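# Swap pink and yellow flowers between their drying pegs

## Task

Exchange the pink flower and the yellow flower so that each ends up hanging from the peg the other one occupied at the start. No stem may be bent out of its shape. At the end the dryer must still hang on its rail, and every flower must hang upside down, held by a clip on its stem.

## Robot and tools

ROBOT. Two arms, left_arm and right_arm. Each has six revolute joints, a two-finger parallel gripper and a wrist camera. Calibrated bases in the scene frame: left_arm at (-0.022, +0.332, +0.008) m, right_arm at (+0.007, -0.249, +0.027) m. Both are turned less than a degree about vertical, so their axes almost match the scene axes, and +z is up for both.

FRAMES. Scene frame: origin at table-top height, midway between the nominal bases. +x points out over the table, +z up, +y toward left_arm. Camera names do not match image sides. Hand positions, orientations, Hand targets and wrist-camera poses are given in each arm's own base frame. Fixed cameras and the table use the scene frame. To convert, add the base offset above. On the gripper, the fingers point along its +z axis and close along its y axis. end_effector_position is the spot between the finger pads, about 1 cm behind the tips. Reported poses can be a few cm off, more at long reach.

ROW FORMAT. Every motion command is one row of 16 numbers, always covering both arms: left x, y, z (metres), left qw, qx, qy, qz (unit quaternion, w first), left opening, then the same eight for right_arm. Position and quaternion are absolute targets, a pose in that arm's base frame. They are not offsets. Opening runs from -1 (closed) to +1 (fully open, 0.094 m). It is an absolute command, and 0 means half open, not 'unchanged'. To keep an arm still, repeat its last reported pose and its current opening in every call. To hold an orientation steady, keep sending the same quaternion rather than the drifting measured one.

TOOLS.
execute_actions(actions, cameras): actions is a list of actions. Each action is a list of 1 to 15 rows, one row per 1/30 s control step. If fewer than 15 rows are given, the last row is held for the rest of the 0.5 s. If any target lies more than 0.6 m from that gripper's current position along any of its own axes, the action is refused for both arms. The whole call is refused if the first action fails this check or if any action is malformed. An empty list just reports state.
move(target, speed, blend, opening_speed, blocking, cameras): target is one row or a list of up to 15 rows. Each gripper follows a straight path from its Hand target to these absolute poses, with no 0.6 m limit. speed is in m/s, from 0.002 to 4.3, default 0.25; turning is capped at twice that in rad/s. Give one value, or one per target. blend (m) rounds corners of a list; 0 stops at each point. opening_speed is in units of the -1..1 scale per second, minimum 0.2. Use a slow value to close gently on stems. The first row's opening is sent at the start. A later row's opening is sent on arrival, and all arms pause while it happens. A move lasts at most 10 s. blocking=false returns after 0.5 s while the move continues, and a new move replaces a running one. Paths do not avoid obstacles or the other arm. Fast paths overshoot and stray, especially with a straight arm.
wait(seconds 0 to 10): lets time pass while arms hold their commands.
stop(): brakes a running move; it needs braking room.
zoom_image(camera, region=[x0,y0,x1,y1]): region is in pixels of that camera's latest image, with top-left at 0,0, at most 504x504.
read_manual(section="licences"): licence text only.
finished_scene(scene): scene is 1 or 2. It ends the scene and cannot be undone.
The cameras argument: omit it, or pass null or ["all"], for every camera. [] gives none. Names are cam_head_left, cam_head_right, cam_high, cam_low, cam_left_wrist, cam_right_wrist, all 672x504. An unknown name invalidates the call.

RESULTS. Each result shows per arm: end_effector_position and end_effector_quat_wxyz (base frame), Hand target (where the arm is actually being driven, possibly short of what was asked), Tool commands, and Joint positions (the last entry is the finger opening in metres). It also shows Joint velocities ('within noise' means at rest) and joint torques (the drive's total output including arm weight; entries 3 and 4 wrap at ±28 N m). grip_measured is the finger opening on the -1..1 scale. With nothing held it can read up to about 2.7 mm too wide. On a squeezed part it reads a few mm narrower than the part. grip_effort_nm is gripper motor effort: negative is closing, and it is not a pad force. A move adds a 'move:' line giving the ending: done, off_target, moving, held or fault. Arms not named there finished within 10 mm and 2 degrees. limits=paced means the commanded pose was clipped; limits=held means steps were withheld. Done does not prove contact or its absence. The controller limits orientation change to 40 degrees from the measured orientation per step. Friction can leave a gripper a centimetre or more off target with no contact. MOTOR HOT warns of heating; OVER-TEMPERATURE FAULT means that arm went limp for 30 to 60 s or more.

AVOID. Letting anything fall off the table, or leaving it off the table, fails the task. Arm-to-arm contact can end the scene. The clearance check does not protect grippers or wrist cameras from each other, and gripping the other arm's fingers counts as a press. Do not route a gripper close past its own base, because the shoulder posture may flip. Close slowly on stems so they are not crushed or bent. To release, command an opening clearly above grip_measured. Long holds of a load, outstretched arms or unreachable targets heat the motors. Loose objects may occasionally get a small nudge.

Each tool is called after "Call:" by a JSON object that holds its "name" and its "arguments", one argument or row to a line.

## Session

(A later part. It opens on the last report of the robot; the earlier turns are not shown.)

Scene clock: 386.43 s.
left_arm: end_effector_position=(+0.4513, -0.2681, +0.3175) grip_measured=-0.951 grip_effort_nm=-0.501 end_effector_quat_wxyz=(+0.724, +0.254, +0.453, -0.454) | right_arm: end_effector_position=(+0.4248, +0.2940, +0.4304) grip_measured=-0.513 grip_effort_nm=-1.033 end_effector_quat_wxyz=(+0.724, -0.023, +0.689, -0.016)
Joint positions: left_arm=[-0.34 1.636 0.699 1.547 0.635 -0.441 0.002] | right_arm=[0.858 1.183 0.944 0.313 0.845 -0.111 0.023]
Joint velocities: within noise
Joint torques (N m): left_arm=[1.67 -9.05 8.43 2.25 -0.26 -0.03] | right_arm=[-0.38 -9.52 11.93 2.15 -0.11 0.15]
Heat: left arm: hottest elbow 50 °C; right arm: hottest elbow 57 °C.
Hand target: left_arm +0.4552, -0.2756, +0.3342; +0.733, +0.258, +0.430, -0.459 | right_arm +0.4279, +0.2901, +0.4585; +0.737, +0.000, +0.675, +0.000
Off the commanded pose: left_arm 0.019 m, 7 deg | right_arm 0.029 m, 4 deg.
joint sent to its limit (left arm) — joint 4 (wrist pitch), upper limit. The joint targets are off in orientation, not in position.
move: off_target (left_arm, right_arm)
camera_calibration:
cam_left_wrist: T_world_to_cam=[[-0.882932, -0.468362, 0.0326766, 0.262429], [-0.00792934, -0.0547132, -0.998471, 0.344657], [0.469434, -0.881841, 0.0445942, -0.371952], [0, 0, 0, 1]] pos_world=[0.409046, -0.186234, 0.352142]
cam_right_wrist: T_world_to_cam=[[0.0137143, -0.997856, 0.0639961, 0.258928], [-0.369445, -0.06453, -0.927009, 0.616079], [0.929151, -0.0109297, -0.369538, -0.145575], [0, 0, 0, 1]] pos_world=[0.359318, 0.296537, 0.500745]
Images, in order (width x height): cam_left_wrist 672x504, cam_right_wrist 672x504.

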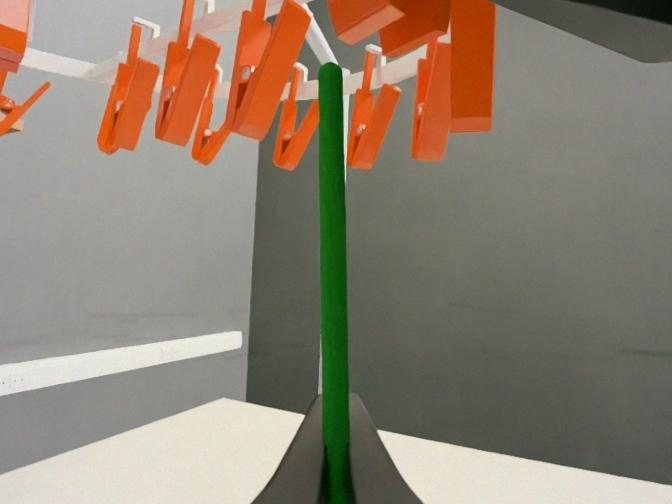

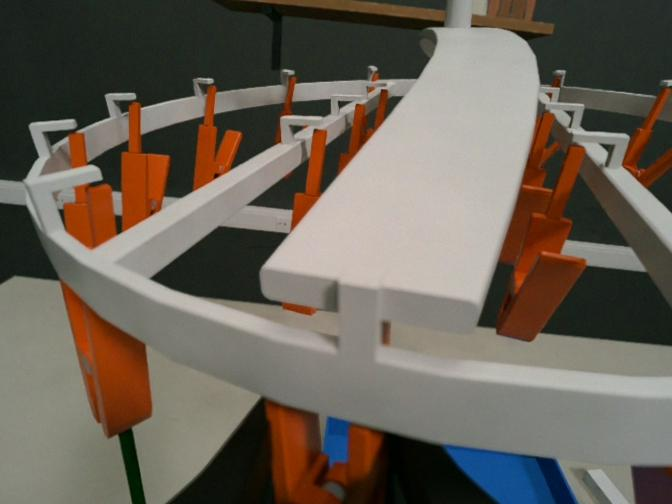

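Call:
{"name": "move", "arguments": {
  "target": [0.4495,-0.292,0.332,0.7446,0.2523,0.396,-0.4744,-0.96,0.429,0.291,0.459,0.7373,0,0.6756,0,-0.62],
  "speed": 0.05,
  "cameras": ["cam_left_wrist"]
}}

Call:
{"name": "zoom_image", "arguments": {
  "camera": "cam_left_wrist",
  "region": [260, 0, 520, 160]
}}

Scene clock: 400.07 s.
left_arm: end_effector_position=(+0.4444, -0.2840, +0.3180) grip_measured=-0.951 grip_effort_nm=-0.501 end_effector_quat_wxyz=(+0.722, +0.251, +0.450, -0.463) | right_arm: end_effector_position=(+0.4248, +0.2940, +0.4304) grip_measured=-0.513 grip_effort_nm=-1.043 end_effector_quat_wxyz=(+0.724, -0.023, +0.689, -0.016)
Joint positions: left_arm=[-0.382 1.639 0.699 1.547 0.602 -0.436 0.002] | right_arm=[0.858 1.183 0.944 0.313 0.845 -0.111 0.023]
Joint velocities: within noise
Joint torques (N m): left_arm=[1.61 -8.76 8.39 2.28 -0.28 0.19] | right_arm=[-0.26 -9.47 11.95 2.24 -0.11 0.15]
Heat: left arm: hottest elbow 50 °C; right arm: hottest elbow 57 °C.
Hand target: left_arm +0.4487, -0.2918, +0.3322; +0.734, +0.258, +0.426, -0.461 | right_arm +0.4279, +0.2901, +0.4585; +0.737, +0.000, +0.675, +0.000
Off the commanded pose: left_arm 0.017 m, 7 deg | right_arm 0.029 m, 4 deg.
joint sent to its limit (left arm) — joint 4 (wrist pitch), upper limit. The joint targets are off in orientation, not in position.
move: off_target (left_arm, right_arm)
camera_calibration:
cam_left_wrist: T_world_to_cam=[[-0.888936, -0.455843, 0.0447218, 0.251285], [-0.0145974, -0.0693946, -0.997482, 0.34269], [0.457798, -0.887351, 0.0550333, -0.382432], [0, 0, 0, 1]] pos_world=[0.403456, -0.201024, 0.351636]
Images, in order (width x height): cam_left_wrist 672x504.

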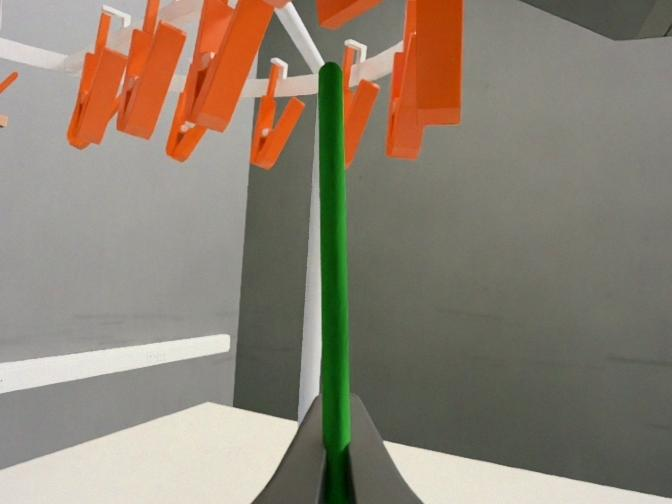

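Scaled by 1.938 from the camera's 672x504 image, which has a finer 960x720 frame.

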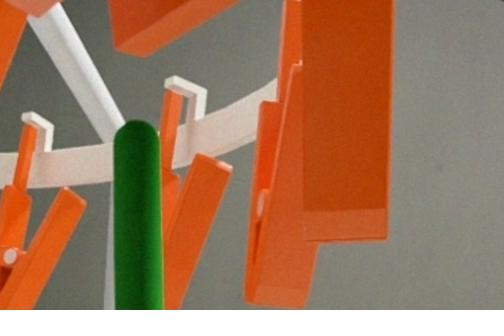

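Call:
{"name": "move", "arguments": {
  "target": [0.4515,-0.291,0.343,0.7446,0.2523,0.396,-0.4744,-0.96,0.429,0.291,0.459,0.7373,0,0.6756,0,-0.62],
  "speed": 0.04,
  "cameras": ["cam_left_wrist"]
}}

Call:
{"name": "zoom_image", "arguments": {
  "camera": "cam_left_wrist",
  "region": [220, 0, 480, 160]
}}

Scene clock: 406.03 s.
left_arm: end_effector_position=(+0.4470, -0.2850, +0.3242) grip_measured=-0.951 grip_effort_nm=-0.501 end_effector_quat_wxyz=(+0.726, +0.252, +0.443, -0.462) | right_arm: end_effector_position=(+0.4248, +0.2940, +0.4304) grip_measured=-0.513 grip_effort_nm=-1.028 end_effector_quat_wxyz=(+0.724, -0.023, +0.689, -0.016)
Joint positions: left_arm=[-0.382 1.639 0.715 1.547 0.602 -0.435 0.002] | right_arm=[0.858 1.183 0.944 0.313 0.845 -0.111 0.023]
Joint velocities: within noise
Joint torques (N m): left_arm=[2.02 -9.47 8.59 2.24 -0.19 -0.02] | right_arm=[-0.21 -9.47 11.96 2.18 -0.1 0.14]
Heat: left arm: hottest elbow 50 °C; right arm: hottest elbow 57 °C.
Hand target: left_arm +0.4506, -0.2906, +0.3431; +0.737, +0.256, +0.418, -0.465 | right_arm +0.4279, +0.2901, +0.4585; +0.737, +0.000, +0.675, +0.000
Off the commanded pose: left_arm 0.020 m, 6 deg | right_arm 0.029 m, 4 deg.
joint sent to its limit (left arm) — joint 4 (wrist pitch), upper limit. The joint targets are off in orientation, not in position.
move: off_target (left_arm, right_arm)
camera_calibration:
cam_left_wrist: T_world_to_cam=[[-0.889024, -0.456631, 0.0335356, 0.256297], [0.000729148, -0.074656, -0.997209, 0.340438], [0.45786, -0.886518, 0.066704, -0.388463], [0, 0, 0, 1]] pos_world=[0.405468, -0.201931, 0.356805]
Images, in order (width x height): cam_left_wrist 672x504.

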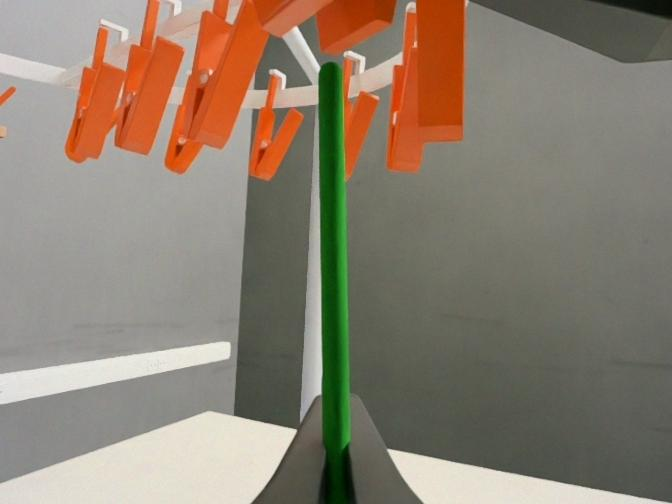

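Scaled by 1.938 from the camera's 672x504 image, which has a finer 960x720 frame.

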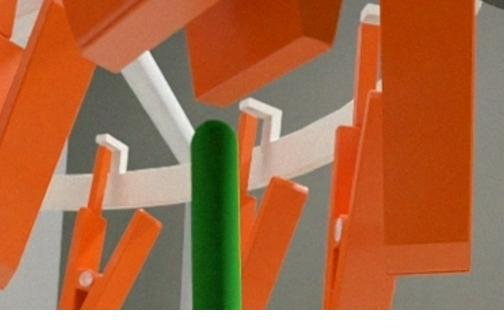

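Call:
{"name": "move", "arguments": {
  "target": [0.4515,-0.291,0.354,0.7446,0.2523,0.396,-0.4744,-0.96,0.429,0.291,0.459,0.7373,0,0.6756,0,-0.62],
  "speed": 0.04,
  "cameras": ["cam_left_wrist"]
}}

Call:
{"name": "zoom_image", "arguments": {
  "camera": "cam_left_wrist",
  "region": [220, 0, 480, 160]
}}

Scene clock: 419.07 s.
left_arm: end_effector_position=(+0.4482, -0.2854, +0.3271) grip_measured=-0.951 grip_effort_nm=-0.496 end_effector_quat_wxyz=(+0.726, +0.251, +0.441, -0.465) | right_arm: end_effector_position=(+0.4247, +0.2939, +0.4307) grip_measured=-0.513 grip_effort_nm=-1.038 end_effector_quat_wxyz=(+0.724, -0.023, +0.689, -0.016)
Joint positions: left_arm=[-0.382 1.639 0.722 1.547 0.602 -0.443 0.002] | right_arm=[0.858 1.182 0.944 0.313 0.845 -0.111 0.023]
Joint velocities: within noise
Joint torques (N m): left_arm=[2.02 -10.4 8.94 2.24 -0.26 -0.1] | right_arm=[-0.21 -9.35 11.96 2.21 -0.1 0.16]
Heat: left arm: hottest elbow 51 °C; right arm: hottest elbow 57 °C.
Hand target: left_arm +0.4501, -0.2904, +0.3539; +0.740, +0.255, +0.410, -0.468 | right_arm +0.4279, +0.2901, +0.4586; +0.737, +0.000, +0.675, +0.000
Off the commanded pose: left_arm 0.028 m, 6 deg | right_arm 0.029 m, 4 deg.
joint sent to its limit (left arm) — joint 4 (wrist pitch), upper limit. The joint targets still meet the commanded pose.
move: off_target (left_arm, right_arm)
camera_calibration:
cam_left_wrist: T_world_to_cam=[[-0.890877, -0.452808, 0.0360853, 0.25812], [0.000645967, -0.0807032, -0.996738, 0.341459], [0.454243, -0.887948, 0.0721892, -0.390187], [0, 0, 0, 1]] pos_world=[0.406973, -0.20203, 0.359198]
Images, in order (width x height): cam_left_wrist 672x504.

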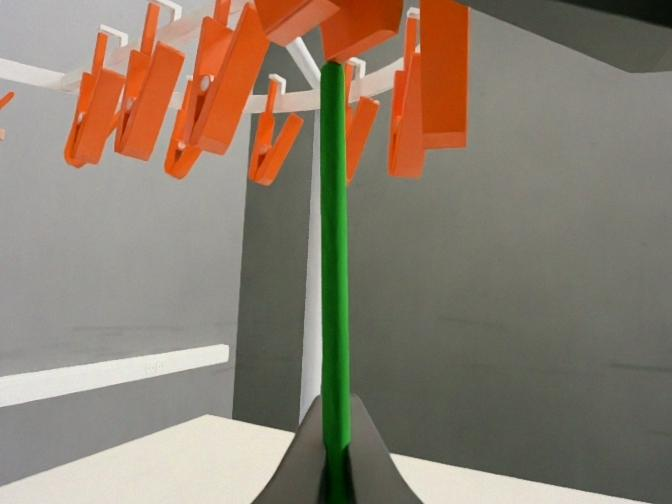

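Scaled by 1.938 from the camera's 672x504 image, which has a finer 960x720 frame.

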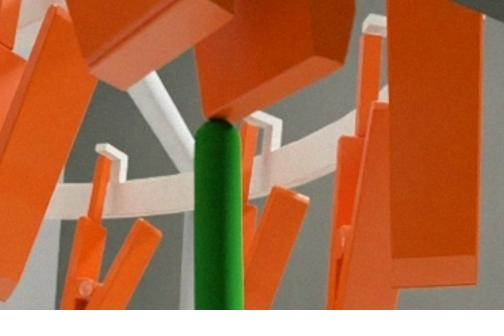

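Call:
{"name": "move", "arguments": {
  "target": [
    [0.4515,-0.291,0.334,0.7446,0.2523,0.396,-0.4744,-0.96,0.429,0.291,0.459,0.7373,0,0.6756,0,-0.62],
    [0.447,-0.282,0.338,0.7446,0.2523,0.396,-0.4744,-0.96,0.429,0.291,0.459,0.7373,0,0.6756,0,-0.62]
  ],
  "speed": 0.04,
  "cameras": ["cam_left_wrist"]
}}

Call:
{"name": "zoom_image", "arguments": {
  "camera": "cam_left_wrist",
  "region": [220, 0, 480, 160]
}}

Scene clock: 431.00 s.
left_arm: end_effector_position=(+0.4472, -0.2865, +0.3267) grip_measured=-0.951 grip_effort_nm=-0.501 end_effector_quat_wxyz=(+0.724, +0.255, +0.440, -0.466) | right_arm: end_effector_position=(+0.4245, +0.2937, +0.4311) grip_measured=-0.513 grip_effort_nm=-1.033 end_effector_quat_wxyz=(+0.725, -0.023, +0.689, -0.015)
Joint positions: left_arm=[-0.382 1.64 0.723 1.547 0.611 -0.443 0.002] | right_arm=[0.858 1.181 0.944 0.313 0.845 -0.111 0.023]
Joint velocities: within noise
Joint torques (N m): left_arm=[3.14 -10.52 6.22 2.24 -0.06 0.07] | right_arm=[-0.32 -9.23 11.95 2.18 -0.1 0.15]
Heat: left arm: hottest elbow 52 °C; right arm: hottest elbow 57 °C.
Hand target: left_arm +0.4469, -0.2823, +0.3383; +0.735, +0.258, +0.425, -0.461 | right_arm +0.4279, +0.2902, +0.4586; +0.737, +0.000, +0.675, +0.000
Off the commanded pose: left_arm 0.012 m, 6 deg | right_arm 0.028 m, 4 deg.
joint sent to its limit (left arm) — joint 4 (wrist pitch), upper limit. The joint targets are off in orientation, not in position.
move: off_target (left_arm, right_arm)
camera_calibration:
cam_left_wrist: T_world_to_cam=[[-0.894229, -0.4465, 0.0314963, 0.261667], [0.00268956, -0.0757241, -0.997125, 0.341608], [0.447602, -0.891574, 0.0689156, -0.387647], [0, 0, 0, 1]] pos_world=[0.406583, -0.202913, 0.359099]
Images, in order (width x height): cam_left_wrist 672x504.

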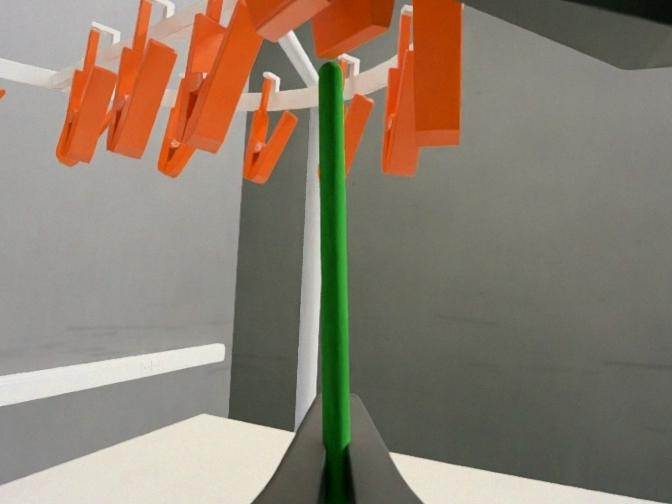

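Scaled by 1.938 from the camera's 672x504 image, which has a finer 960x720 frame.

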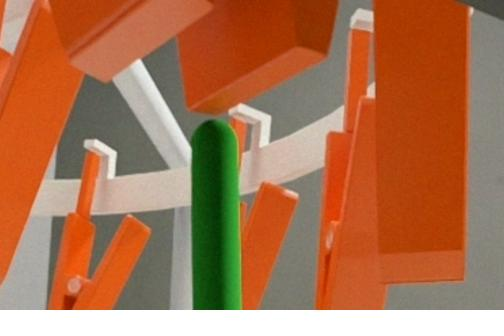

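Call:
{"name": "move", "arguments": {
  "target": [
    [0.443,-0.266,0.335,0.7446,0.2523,0.396,-0.4744,-0.96,0.429,0.291,0.459,0.7373,0,0.6756,0,-0.62]
  ],
  "speed": 0.04,
  "cameras": ["cam_left_wrist"]
}}

Call:
{"name": "zoom_image", "arguments": {
  "camera": "cam_left_wrist",
  "region": [220, 0, 480, 160]
}}

Scene clock: 438.00 s.
left_arm: end_effector_position=(+0.4466, -0.2736, +0.3223) grip_measured=-0.951 grip_effort_nm=-0.496 end_effector_quat_wxyz=(+0.723, +0.259, +0.447, -0.460) | right_arm: end_effector_position=(+0.4245, +0.2937, +0.4311) grip_measured=-0.513 grip_effort_nm=-1.043 end_effector_quat_wxyz=(+0.725, -0.023, +0.689, -0.015)
Joint positions: left_arm=[-0.352 1.628 0.702 1.547 0.639 -0.444 0.002] | right_arm=[0.858 1.181 0.944 0.313 0.845 -0.111 0.023]
Joint velocities: within noise
Joint torques (N m): left_arm=[3.37 -11.28 5.3 2.22 -0.06 -0.04] | right_arm=[-0.15 -9.29 11.97 2.17 -0.09 0.15]
Heat: left arm: hottest elbow 52 °C; right arm: hottest elbow 57 °C.
Hand target: left_arm +0.4430, -0.2664, +0.3353; +0.732, +0.259, +0.433, -0.457 | right_arm +0.4279, +0.2902, +0.4586; +0.737, +0.000, +0.675, +0.000
Off the commanded pose: left_arm 0.015 m, 7 deg | right_arm 0.028 m, 4 deg.
joint sent to its limit (left arm) — joint 4 (wrist pitch), upper limit. The joint targets are off in orientation, not in position.
move: off_target (left_arm, right_arm)
camera_calibration:
cam_left_wrist: T_world_to_cam=[[-0.890866, -0.453441, 0.027368, 0.264902], [-0.00115667, -0.0579822, -0.998317, 0.345126], [0.454265, -0.889398, 0.0511299, -0.372204], [0, 0, 0, 1]] pos_world=[0.405471, -0.190909, 0.356326]
Images, in order (width x height): cam_left_wrist 672x504.

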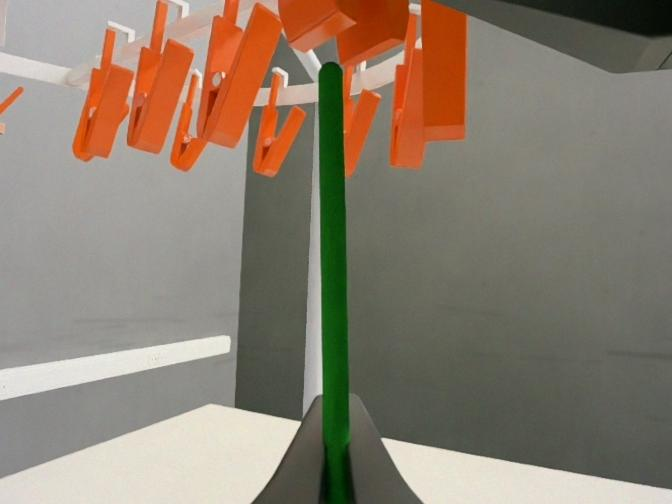

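Scaled by 1.938 from the camera's 672x504 image, which has a finer 960x720 frame.

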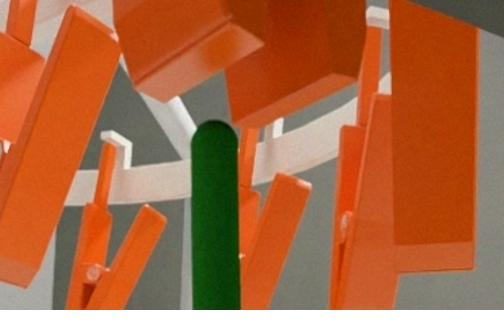

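Call:
{"name": "move", "arguments": {
  "target": [
    [0.4385,-0.271,0.336,0.7446,0.2523,0.396,-0.4744,-0.96,0.429,0.291,0.459,0.7373,0,0.6756,0,-0.62]
  ],
  "speed": 0.04,
  "cameras": ["cam_left_wrist"]
}}

Call:
{"name": "zoom_image", "arguments": {
  "camera": "cam_left_wrist",
  "region": [220, 0, 480, 160]
}}

Scene clock: 445.27 s.
left_arm: end_effector_position=(+0.4455, -0.2724, +0.3226) grip_measured=-0.951 grip_effort_nm=-0.496 end_effector_quat_wxyz=(+0.723, +0.256, +0.448, -0.459) | right_arm: end_effector_position=(+0.4245, +0.2937, +0.4311) grip_measured=-0.513 grip_effort_nm=-1.038 end_effector_quat_wxyz=(+0.725, -0.023, +0.689, -0.015)
Joint positions: left_arm=[-0.352 1.624 0.696 1.547 0.633 -0.445 0.002] | right_arm=[0.858 1.181 0.944 0.313 0.845 -0.111 0.023]
Joint velocities: within noise
Joint torques (N m): left_arm=[2.26 -10.81 5.29 2.24 -0.28 0.05] | right_arm=[-0.26 -9.17 11.96 2.21 -0.1 0.14]
Heat: left arm: hottest elbow 52 °C; right arm: hottest elbow 57 °C.
Hand target: left_arm +0.4385, -0.2712, +0.3363; +0.733, +0.259, +0.431, -0.459 | right_arm +0.4279, +0.2902, +0.4586; +0.737, +0.000, +0.675, +0.000
Off the commanded pose: left_arm 0.015 m, 7 deg | right_arm 0.028 m, 4 deg.
joint sent to its limit (left arm) — joint 4 (wrist pitch), upper limit. The joint targets are off in orientation, not in position.
move: off_target (left_arm, right_arm)
camera_calibration:
cam_left_wrist: T_world_to_cam=[[-0.88877, -0.457309, 0.0309283, 0.261379], [-0.00342603, -0.060847, -0.998141, 0.345599], [0.458341, -0.887224, 0.0525122, -0.372374], [0, 0, 0, 1]] pos_world=[0.404164, -0.189819, 0.356427]
Images, in order (width x height): cam_left_wrist 672x504.

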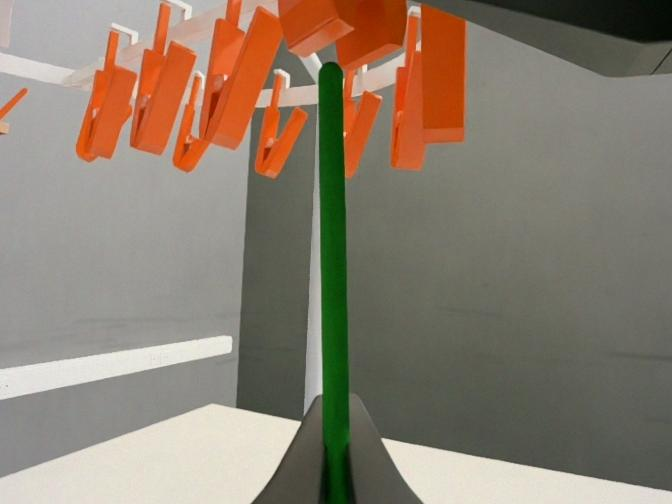

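Scaled by 1.938 from the camera's 672x504 image, which has a finer 960x720 frame.

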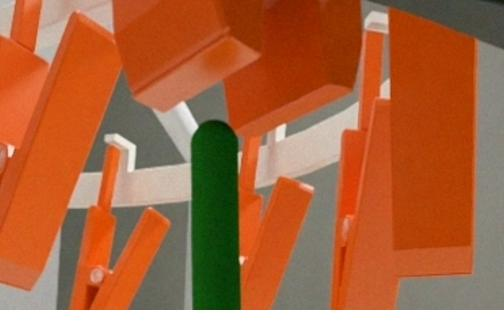

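Call:
{"name": "move", "arguments": {
  "target": [
    [0.432,-0.2735,0.337,0.7446,0.2523,0.396,-0.4744,-0.96,0.429,0.291,0.459,0.7373,0,0.6756,0,-0.62]
  ],
  "speed": 0.04,
  "cameras": ["cam_left_wrist"]
}}

Call:
{"name": "zoom_image", "arguments": {
  "camera": "cam_left_wrist",
  "region": [220, 0, 480, 160]
}}

Scene clock: 448.43 s.
left_arm: end_effector_position=(+0.4412, -0.2712, +0.3239) grip_measured=-0.951 grip_effort_nm=-0.501 end_effector_quat_wxyz=(+0.724, +0.253, +0.448, -0.459) | right_arm: end_effector_position=(+0.4245, +0.2937, +0.4311) grip_measured=-0.513 grip_effort_nm=-1.033 end_effector_quat_wxyz=(+0.725, -0.023, +0.689, -0.015)
Joint positions: left_arm=[-0.355 1.611 0.683 1.547 0.623 -0.445 0.002] | right_arm=[0.858 1.181 0.944 0.313 0.845 -0.111 0.023]
Joint velocities: within noise
Joint torques (N m): left_arm=[1.73 -11.16 5.27 2.25 -0.28 0.11] | right_arm=[-0.09 -9.11 11.96 2.15 -0.11 0.14]
Heat: left arm: hottest elbow 52 °C; right arm: hottest elbow 57 °C.
Hand target: left_arm +0.4321, -0.2735, +0.3373; +0.733, +0.258, +0.430, -0.459 | right_arm +0.4279, +0.2902, +0.4586; +0.737, +0.000, +0.675, +0.000
Off the commanded pose: left_arm 0.016 m, 7 deg | right_arm 0.028 m, 4 deg.
joint sent to its limit (left arm) — joint 4 (wrist pitch), upper limit. The joint targets are off in orientation, not in position.
move: off_target (left_arm, right_arm)
camera_calibration:
cam_left_wrist: T_world_to_cam=[[-0.886678, -0.461022, 0.0355131, 0.254619], [-0.00575692, -0.0657908, -0.997817, 0.346635], [0.462352, -0.884946, 0.0556812, -0.371571], [0, 0, 0, 1]] pos_world=[0.399557, -0.18863, 0.357526]
Images, in order (width x height): cam_left_wrist 672x504.

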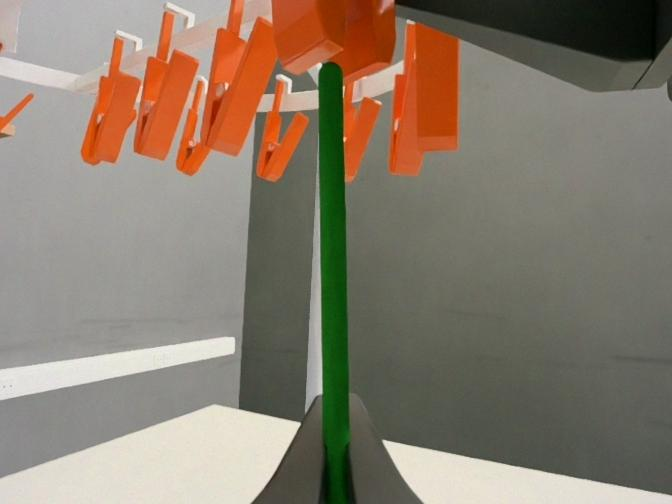

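Scaled by 1.938 from the camera's 672x504 image, which has a finer 960x720 frame.

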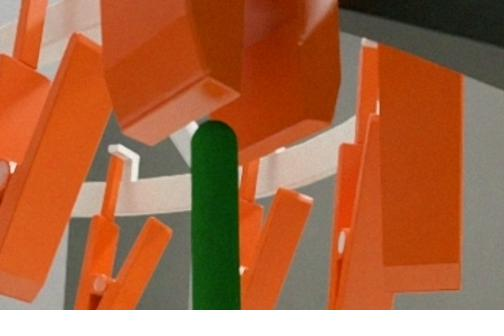

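Call:
{"name": "move", "arguments": {
  "target": [
    [0.427,-0.2695,0.337,0.7446,0.2523,0.396,-0.4744,-0.96,0.429,0.291,0.459,0.7373,0,0.6756,0,-0.62]
  ],
  "speed": 0.04,
  "cameras": ["cam_left_wrist"]
}}

Call:
{"name": "zoom_image", "arguments": {
  "camera": "cam_left_wrist",
  "region": [220, 0, 480, 160]
}}

Scene clock: 456.73 s.
left_arm: end_effector_position=(+0.4353, -0.2692, +0.3244) grip_measured=-0.951 grip_effort_nm=-0.501 end_effector_quat_wxyz=(+0.724, +0.253, +0.449, -0.459) | right_arm: end_effector_position=(+0.4245, +0.2937, +0.4311) grip_measured=-0.513 grip_effort_nm=-1.033 end_effector_quat_wxyz=(+0.725, -0.023, +0.689, -0.015)
Joint positions: left_arm=[-0.356 1.596 0.665 1.547 0.623 -0.445 0.002] | right_arm=[0.858 1.181 0.944 0.313 0.845 -0.111 0.023]
Joint velocities: within noise
Joint torques (N m): left_arm=[2.08 -10.93 5.39 2.26 -0.13 0.1] | right_arm=[-0.21 -9.35 11.95 2.19 -0.11 0.14]
Heat: left arm: hottest elbow 51 °C; right arm: hottest elbow 57 °C.
Hand target: left_arm +0.4271, -0.2698, +0.3373; +0.733, +0.258, +0.431, -0.459 | right_arm +0.4279, +0.2902, +0.4586; +0.737, +0.000, +0.675, +0.000
Off the commanded pose: left_arm 0.015 m, 7 deg | right_arm 0.028 m, 4 deg.
joint sent to its limit (left arm) — joint 4 (wrist pitch), upper limit. The joint targets are off in orientation, not in position.
move: off_target (left_arm, right_arm)
camera_calibration:
cam_left_wrist: T_world_to_cam=[[-0.886655, -0.460953, 0.036963, 0.24986], [-0.00760113, -0.0653934, -0.997831, 0.348141], [0.46237, -0.885012, 0.0544776, -0.36674], [0, 0, 0, 1]] pos_world=[0.393756, -0.18663, 0.358129]
Images, in order (width x height): cam_left_wrist 672x504.

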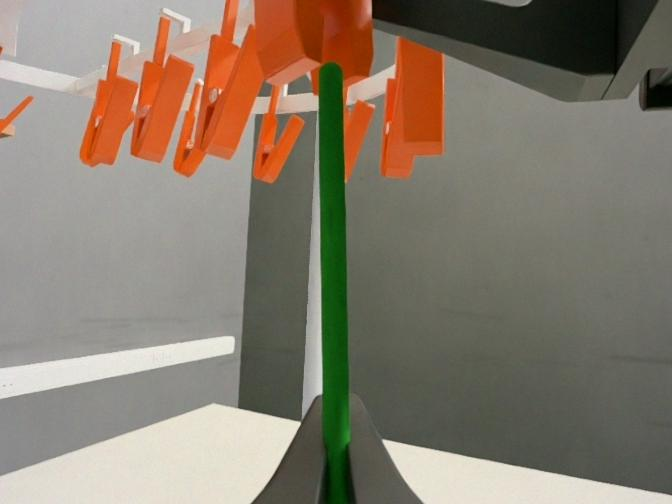

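Scaled by 1.938 from the camera's 672x504 image, which has a finer 960x720 frame.

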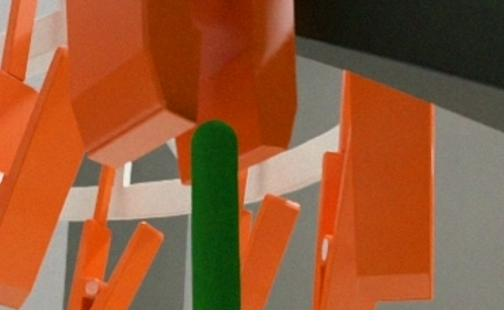

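Call:
{"name": "move", "arguments": {
  "target": [
    [0.447,-0.283,0.334,0.7446,0.2523,0.396,-0.4744,-0.96,0.429,0.291,0.459,0.7373,0,0.6756,0,-0.62]
  ],
  "speed": 0.04,
  "cameras": ["cam_left_wrist"]
}}

Call:
{"name": "zoom_image", "arguments": {
  "camera": "cam_left_wrist",
  "region": [220, 0, 480, 160]
}}

Scene clock: 473.27 s.
left_arm: end_effector_position=(+0.4416, -0.2748, +0.3197) grip_measured=-0.951 grip_effort_nm=-0.496 end_effector_quat_wxyz=(+0.722, +0.251, +0.451, -0.461) | right_arm: end_effector_position=(+0.4245, +0.2937, +0.4311) grip_measured=-0.513 grip_effort_nm=-1.023 end_effector_quat_wxyz=(+0.725, -0.023, +0.689, -0.015)
Joint positions: left_arm=[-0.364 1.621 0.683 1.547 0.616 -0.445 0.002] | right_arm=[0.858 1.181 0.944 0.313 0.845 -0.111 0.023]
Joint velocities: within noise
Joint torques (N m): left_arm=[1.61 -8.53 8.46 2.25 -0.27 0.15] | right_arm=[-0.26 -9.23 11.97 2.18 -0.09 0.16]
Heat: left arm: hottest elbow 50 °C; right arm: hottest elbow 57 °C.
Hand target: left_arm +0.4462, -0.2828, +0.3343; +0.734, +0.258, +0.428, -0.460 | right_arm +0.4279, +0.2902, +0.4586; +0.737, +0.000, +0.675, +0.000
Off the commanded pose: left_arm 0.017 m, 7 deg | right_arm 0.028 m, 4 deg.
joint sent to its limit (left arm) — joint 4 (wrist pitch), upper limit. The joint targets are off in orientation, not in position.
move: off_target (left_arm, right_arm)
camera_calibration:
cam_left_wrist: T_world_to_cam=[[-0.887262, -0.459054, 0.0451252, 0.251149], [-0.0163221, -0.0665221, -0.997651, 0.346567], [0.460977, -0.885915, 0.0515298, -0.37303], [0, 0, 0, 1]] pos_world=[0.40045, -0.192127, 0.353642]
Images, in order (width x height): cam_left_wrist 672x504.

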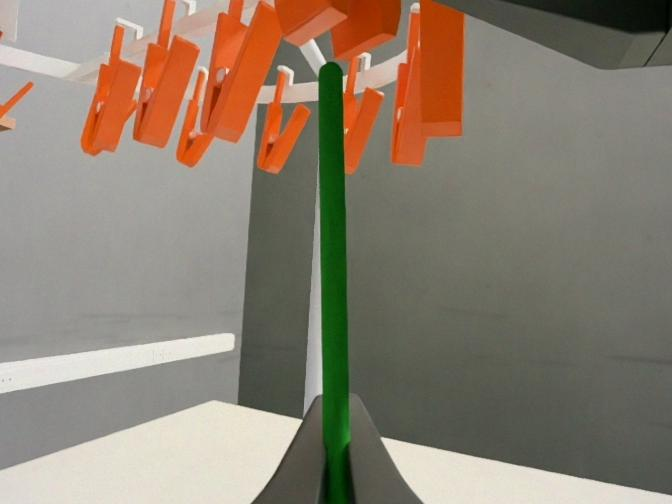

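Scaled by 1.938 from the camera's 672x504 image, which has a finer 960x720 frame.

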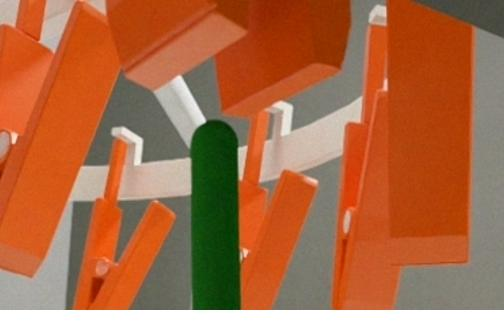

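Call:
{"name": "move", "arguments": {
  "target": [
    [0.449,-0.287,0.344,0.7446,0.2523,0.396,-0.4744,-0.96,0.429,0.291,0.459,0.7373,0,0.6756,0,-0.62]
  ],
  "speed": 0.04,
  "cameras": ["cam_left_wrist"]
}}

Call:
{"name": "zoom_image", "arguments": {
  "camera": "cam_left_wrist",
  "region": [220, 0, 480, 160]
}}

Scene clock: 477.33 s.
left_arm: end_effector_position=(+0.4441, -0.2788, +0.3286) grip_measured=-0.951 grip_effort_nm=-0.496 end_effector_quat_wxyz=(+0.727, +0.251, +0.442, -0.462) | right_arm: end_effector_position=(+0.4245, +0.2937, +0.4311) grip_measured=-0.513 grip_effort_nm=-1.033 end_effector_quat_wxyz=(+0.725, -0.023, +0.689, -0.015)
Joint positions: left_arm=[-0.371 1.621 0.704 1.547 0.609 -0.445 0.002] | right_arm=[0.858 1.181 0.944 0.313 0.845 -0.111 0.023]
Joint velocities: within noise
Joint torques (N m): left_arm=[1.61 -8.82 8.57 2.22 -0.28 0.05] | right_arm=[-0.38 -9.29 12 2.18 -0.1 0.16]
Heat: left arm: hottest elbow 50 °C; right arm: hottest elbow 57 °C.
Hand target: left_arm +0.4482, -0.2867, +0.3441; +0.737, +0.256, +0.419, -0.464 | right_arm +0.4279, +0.2902, +0.4586; +0.737, +0.000, +0.675, +0.000
Off the commanded pose: left_arm 0.018 m, 6 deg | right_arm 0.028 m, 4 deg.
joint sent to its limit (left arm) — joint 4 (wrist pitch), upper limit. The joint targets are off in orientation, not in position.
move: off_target (left_arm, right_arm)
camera_calibration:
cam_left_wrist: T_world_to_cam=[[-0.888771, -0.457067, 0.0342945, 0.255865], [0.00160889, -0.0779319, -0.996957, 0.343801], [0.458349, -0.886012, 0.069999, -0.38315], [0, 0, 0, 1]] pos_world=[0.402468, -0.195735, 0.3608]
Images, in order (width x height): cam_left_wrist 672x504.

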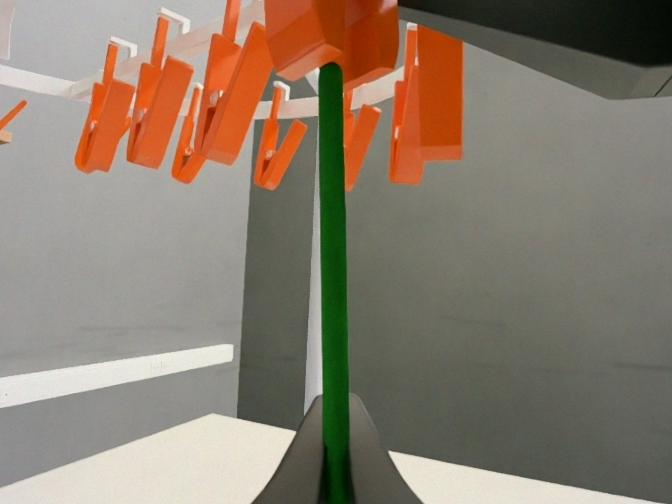

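Scaled by 1.938 from the camera's 672x504 image, which has a finer 960x720 frame.

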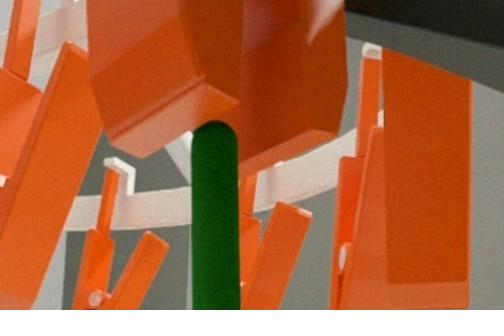

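Call:
{"name": "move", "arguments": {
  "target": [
    [0.442,-0.2885,0.346,0.7446,0.2523,0.396,-0.4744,-0.96,0.429,0.291,0.459,0.7373,0,0.6756,0,-0.62]
  ],
  "speed": 0.04,
  "cameras": ["cam_left_wrist"]
}}

Call:
{"name": "zoom_image", "arguments": {
  "camera": "cam_left_wrist",
  "region": [220, 0, 480, 160]
}}

Scene clock: 481.57 s.
left_arm: end_effector_position=(+0.4428, -0.2818, +0.3292) grip_measured=-0.951 grip_effort_nm=-0.505 end_effector_quat_wxyz=(+0.727, +0.249, +0.441, -0.464) | right_arm: end_effector_position=(+0.4245, +0.2937, +0.4311) grip_measured=-0.513 grip_effort_nm=-1.033 end_effector_quat_wxyz=(+0.725, -0.023, +0.689, -0.015)
Joint positions: left_arm=[-0.38 1.621 0.704 1.547 0.601 -0.445 0.002] | right_arm=[0.858 1.181 0.944 0.313 0.845 -0.111 0.023]
Joint velocities: within noise
Joint torques (N m): left_arm=[1.73 -9.82 7.65 2.24 -0.23 0.1] | right_arm=[-0.26 -9.23 12 2.18 -0.1 0.14]
Heat: left arm: hottest elbow 50 °C; right arm: hottest elbow 57 °C.
Hand target: left_arm +0.4415, -0.2882, +0.3461; +0.738, +0.256, +0.417, -0.465 | right_arm +0.4279, +0.2902, +0.4586; +0.737, +0.000, +0.675, +0.000
Off the commanded pose: left_arm 0.018 m, 6 deg | right_arm 0.028 m, 4 deg.
joint sent to its limit (left arm) — joint 4 (wrist pitch), upper limit. The joint targets are off in orientation, not in position.
move: off_target (left_arm, right_arm)
camera_calibration:
cam_left_wrist: T_world_to_cam=[[-0.889601, -0.455186, 0.0376263, 0.253146], [0.0000447792, -0.0824672, -0.996594, 0.343485], [0.456739, -0.886569, 0.0733832, -0.385746], [0, 0, 0, 1]] pos_world=[0.401369, -0.198436, 0.361098]
Images, in order (width x height): cam_left_wrist 672x504.

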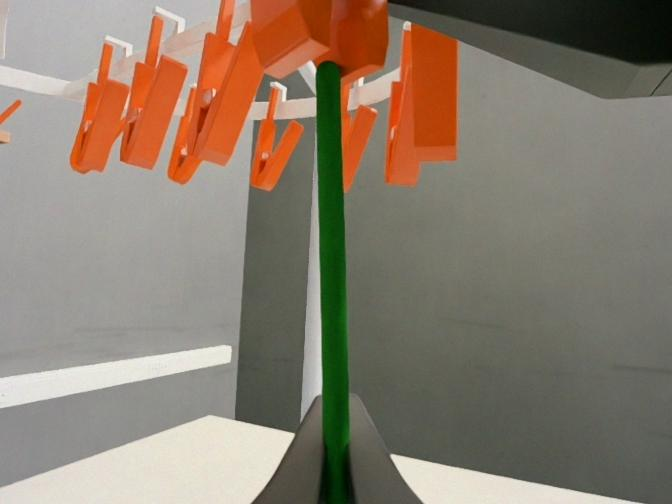

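Scaled by 1.938 from the camera's 672x504 image, which has a finer 960x720 frame.

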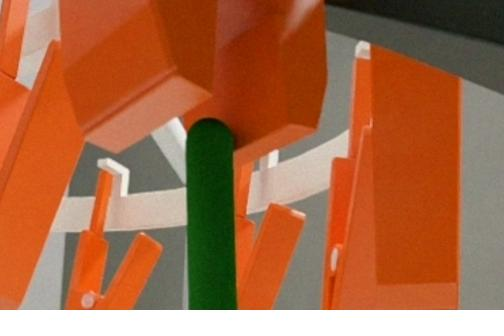

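Call:
{"name": "move", "arguments": {
  "target": [
    [0.442,-0.2885,0.353,0.7446,0.2523,0.396,-0.4744,-0.96,0.429,0.291,0.459,0.7373,0,0.6756,0,-0.62]
  ],
  "speed": 0.04,
  "cameras": ["cam_left_wrist"]
}}

Call:
{"name": "zoom_image", "arguments": {
  "camera": "cam_left_wrist",
  "region": [220, 0, 480, 160]
}}

Scene clock: 485.53 s.
left_arm: end_effector_position=(+0.4427, -0.2820, +0.3292) grip_measured=-0.951 grip_effort_nm=-0.501 end_effector_quat_wxyz=(+0.727, +0.249, +0.441, -0.464) | right_arm: end_effector_position=(+0.4245, +0.2937, +0.4311) grip_measured=-0.513 grip_effort_nm=-1.038 end_effector_quat_wxyz=(+0.725, -0.023, +0.689, -0.015)
Joint positions: left_arm=[-0.38 1.621 0.704 1.547 0.6 -0.445 0.002] | right_arm=[0.858 1.181 0.944 0.313 0.845 -0.111 0.023]
Joint velocities: within noise
Joint torques (N m): left_arm=[1.61 -10.34 8.16 2.22 -0.26 0.01] | right_arm=[-0.09 -9.23 11.93 2.14 -0.1 0.15]
Heat: left arm: hottest elbow 50 °C; right arm: hottest elbow 57 °C.
Hand target: left_arm +0.4410, -0.2881, +0.3529; +0.739, +0.255, +0.412, -0.468 | right_arm +0.4279, +0.2902, +0.4586; +0.737, +0.000, +0.675, +0.000
Off the commanded pose: left_arm 0.025 m, 6 deg | right_arm 0.028 m, 4 deg.
joint sent to its limit (left arm) — joint 4 (wrist pitch), upper limit. The joint targets still meet the commanded pose.
move: off_target (left_arm, right_arm)
camera_calibration:
cam_left_wrist: T_world_to_cam=[[-0.889648, -0.45506, 0.0380213, 0.252867], [-0.000179146, -0.0829142, -0.996557, 0.343456], [0.456646, -0.886592, 0.073683, -0.385954], [0, 0, 0, 1]] pos_world=[0.401269, -0.198636, 0.361098]
Images, in order (width x height): cam_left_wrist 672x504.

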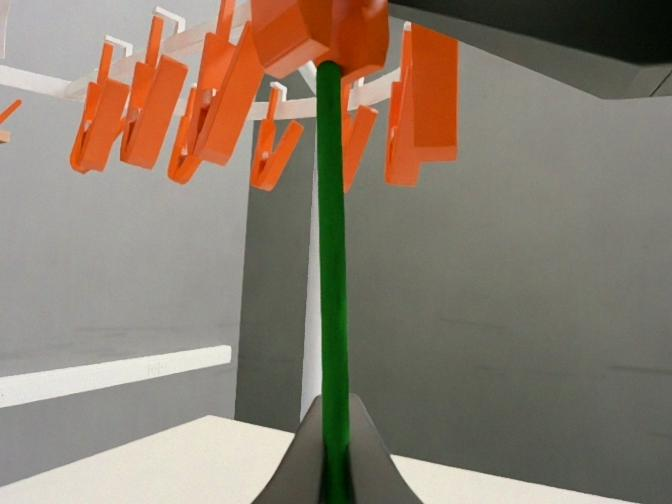

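Scaled by 1.938 from the camera's 672x504 image, which has a finer 960x720 frame.

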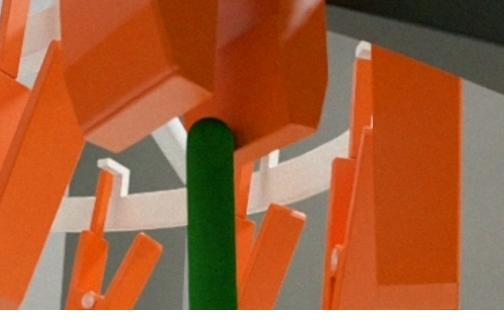

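Call:
{"name": "move", "arguments": {
  "target": [
    [0.442,-0.275,0.350,0.7446,0.2523,0.396,-0.4744,-0.96,0.429,0.291,0.459,0.7373,0,0.6756,0,-0.62]
  ],
  "speed": 0.04,
  "cameras": ["cam_left_wrist"]
}}

Call:
{"name": "zoom_image", "arguments": {
  "camera": "cam_left_wrist",
  "region": [220, 0, 480, 160]
}}

Scene clock: 495.83 s.
left_arm: end_effector_position=(+0.4422, -0.2811, +0.3282) grip_measured=-0.951 grip_effort_nm=-0.501 end_effector_quat_wxyz=(+0.723, +0.254, +0.442, -0.467) | right_arm: end_effector_position=(+0.4245, +0.2937, +0.4311) grip_measured=-0.513 grip_effort_nm=-1.028 end_effector_quat_wxyz=(+0.725, -0.023, +0.689, -0.015)
Joint positions: left_arm=[-0.374 1.621 0.704 1.547 0.618 -0.452 0.002] | right_arm=[0.858 1.181 0.944 0.313 0.845 -0.111 0.023]
Joint velocities: within noise
Joint torques (N m): left_arm=[3.37 -11.28 6.91 2.22 -0.03 -0.04] | right_arm=[-0.15 -9.35 11.99 2.18 -0.09 0.15]
Heat: left arm: hottest elbow 50 °C; right arm: hottest elbow 57 °C.
Hand target: left_arm +0.4415, -0.2752, +0.3500; +0.737, +0.256, +0.418, -0.464 | right_arm +0.4279, +0.2902, +0.4586; +0.737, +0.000, +0.675, +0.000
Off the commanded pose: left_arm 0.023 m, 6 deg | right_arm 0.028 m, 4 deg.
joint sent to its limit (left arm) — joint 4 (wrist pitch), upper limit. The joint targets are off in orientation, not in position.
move: off_target (left_arm, right_arm)
camera_calibration:
cam_left_wrist: T_world_to_cam=[[-0.894952, -0.444729, 0.0357404, 0.258889], [-0.00232745, -0.0754515, -0.997147, 0.345719], [0.446157, -0.892482, 0.0664903, -0.379425], [0, 0, 0, 1]] pos_world=[0.401781, -0.19741, 0.360708]
Images, in order (width x height): cam_left_wrist 672x504.

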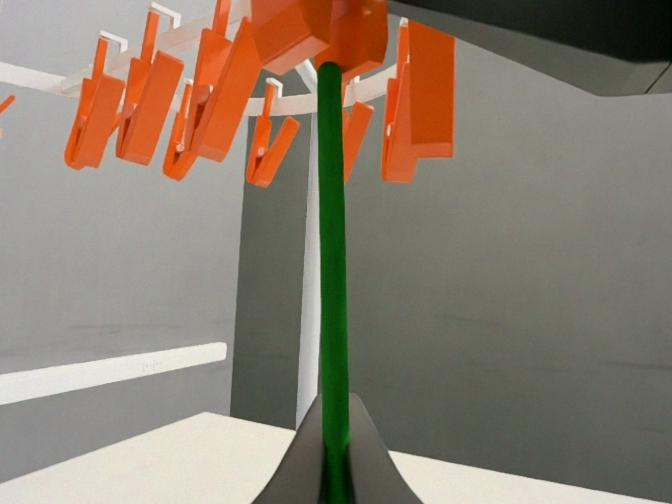

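Scaled by 1.938 from the camera's 672x504 image, which has a finer 960x720 frame.

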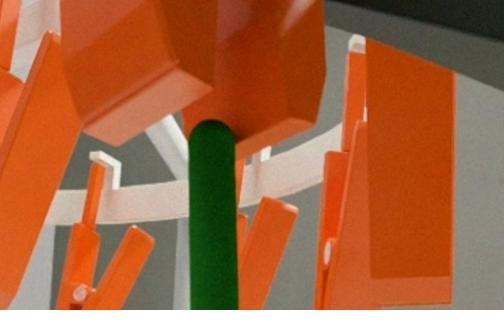

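Call:
{"name": "move", "arguments": {
  "target": [
    [0.4435,-0.277,0.360,0.7446,0.2523,0.396,-0.4744,-0.96,0.429,0.291,0.459,0.7373,0,0.6756,0,-0.62]
  ],
  "speed": 0.04,
  "cameras": ["cam_left_wrist"]
}}

Call:
{"name": "zoom_image", "arguments": {
  "camera": "cam_left_wrist",
  "region": [220, 0, 480, 160]
}}

Scene clock: 514.10 s.
left_arm: end_effector_position=(+0.4413, -0.2807, +0.3306) grip_measured=-0.951 grip_effort_nm=-0.501 end_effector_quat_wxyz=(+0.721, +0.253, +0.441, -0.470) | right_arm: end_effector_position=(+0.4245, +0.2937, +0.4311) grip_measured=-0.513 grip_effort_nm=-1.033 end_effector_quat_wxyz=(+0.725, -0.023, +0.689, -0.015)
Joint positions: left_arm=[-0.374 1.616 0.704 1.547 0.618 -0.462 0.002] | right_arm=[0.858 1.181 0.944 0.313 0.845 -0.111 0.023]
Joint velocities: within noise
Joint torques (N m): left_arm=[3.14 -11.22 8.1 2.21 -0.21 -0.06] | right_arm=[-0.15 -9.17 12 2.11 -0.09 0.15]
Heat: left arm: hottest elbow 50 °C; right arm: hottest elbow 57 °C.
Hand target: left_arm +0.4424, -0.2768, +0.3598; +0.740, +0.255, +0.410, -0.468 | right_arm +0.4279, +0.2902, +0.4586; +0.737, +0.000, +0.675, +0.000
Off the commanded pose: left_arm 0.030 m, 6 deg | right_arm 0.028 m, 4 deg.
joint sent to its limit (left arm) — joint 4 (wrist pitch), upper limit. The joint targets still meet the commanded pose.
move: off_target (left_arm, right_arm)
camera_calibration:
cam_left_wrist: T_world_to_cam=[[-0.896984, -0.44015, 0.0410822, 0.258549], [-0.00581171, -0.0811834, -0.996682, 0.347966], [0.442025, -0.894247, 0.0702621, -0.378818], [0, 0, 0, 1]] pos_world=[0.401383, -0.196707, 0.362806]
Images, in order (width x height): cam_left_wrist 672x504.

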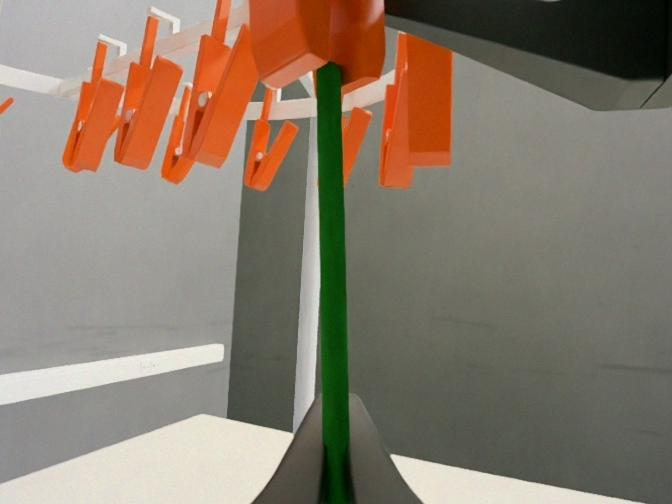

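Scaled by 1.938 from the camera's 672x504 image, which has a finer 960x720 frame.

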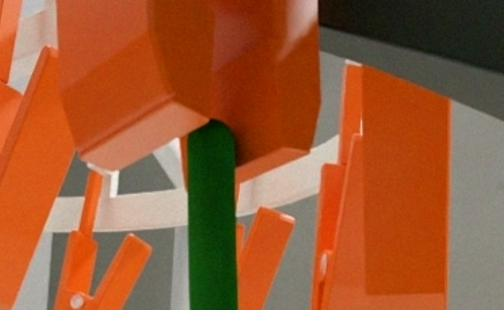

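Call:
{"name": "move", "arguments": {
  "target": [
    [0.4425,-0.279,0.372,0.7446,0.2523,0.396,-0.4744,-0.96,0.429,0.291,0.459,0.7373,0,0.6756,0,-0.62]
  ],
  "speed": 0.04,
  "cameras": ["cam_left_wrist","cam_right_wrist"]
}}

Call:
{"name": "zoom_image", "arguments": {
  "camera": "cam_left_wrist",
  "region": [220, 0, 480, 160]
}}

Scene clock: 516.90 s.
left_arm: end_effector_position=(+0.4404, -0.2796, +0.3387) grip_measured=-0.951 grip_effort_nm=-0.501 end_effector_quat_wxyz=(+0.724, +0.249, +0.436, -0.474) | right_arm: end_effector_position=(+0.4245, +0.2937, +0.4311) grip_measured=-0.513 grip_effort_nm=-1.043 end_effector_quat_wxyz=(+0.725, -0.023, +0.689, -0.015)
Joint positions: left_arm=[-0.374 1.604 0.709 1.547 0.613 -0.474 0.002] | right_arm=[0.858 1.181 0.944 0.313 0.845 -0.111 0.023]
Joint velocities: within noise
Joint torques (N m): left_arm=[2.73 -11.16 8.83 2.19 -0.26 -0.05] | right_arm=[-0.15 -9.23 11.99 2.19 -0.09 0.14]
Heat: left arm: hottest elbow 50 °C; right arm: hottest elbow 58 °C.
Hand target: left_arm +0.4410, -0.2784, +0.3715; +0.743, +0.253, +0.400, -0.473 | right_arm +0.4279, +0.2902, +0.4586; +0.737, +0.000, +0.675, +0.000
Off the commanded pose: left_arm 0.033 m, 5 deg | right_arm 0.028 m, 4 deg.
joint sent to its limit (left arm) — joint 4 (wrist pitch), upper limit. The joint targets still meet the commanded pose.
move: off_target (left_arm, right_arm)
camera_calibration:
cam_left_wrist: T_world_to_cam=[[-0.898146, -0.437598, 0.0429191, 0.258543], [-0.00128131, -0.0950054, -0.995476, 0.349888], [0.439696, -0.894138, 0.084768, -0.381927], [0, 0, 0, 1]] pos_world=[0.40059, -0.195116, 0.369584]
cam_right_wrist: T_world_to_cam=[[0.0140516, -0.997922, 0.0628774, 0.258949], [-0.3684, -0.0636268, -0.927487, 0.616151], [0.929561, -0.0101314, -0.368529, -0.145839], [0, 0, 0, 1]] pos_world=[0.358918, 0.296138, 0.501444]
Images, in order (width x height): cam_left_wrist 672x504, cam_right_wrist 672x504.

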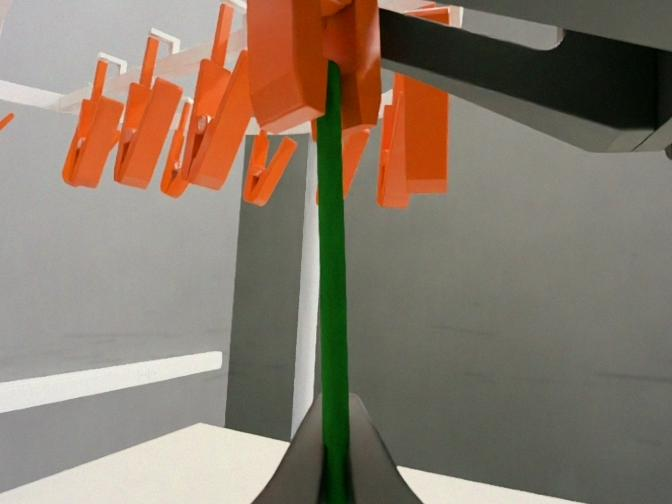

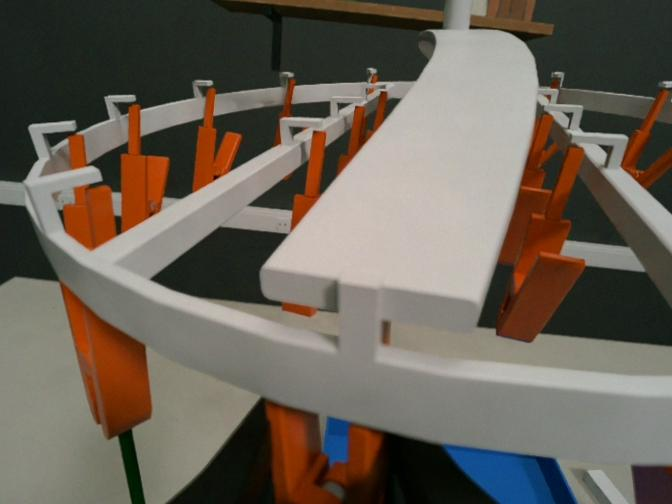

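Scaled by 1.938 from the camera's 672x504 image, which has a finer 960x720 frame.

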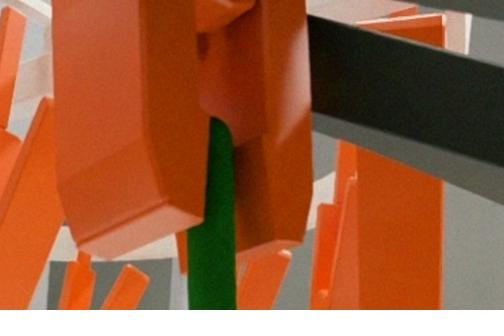

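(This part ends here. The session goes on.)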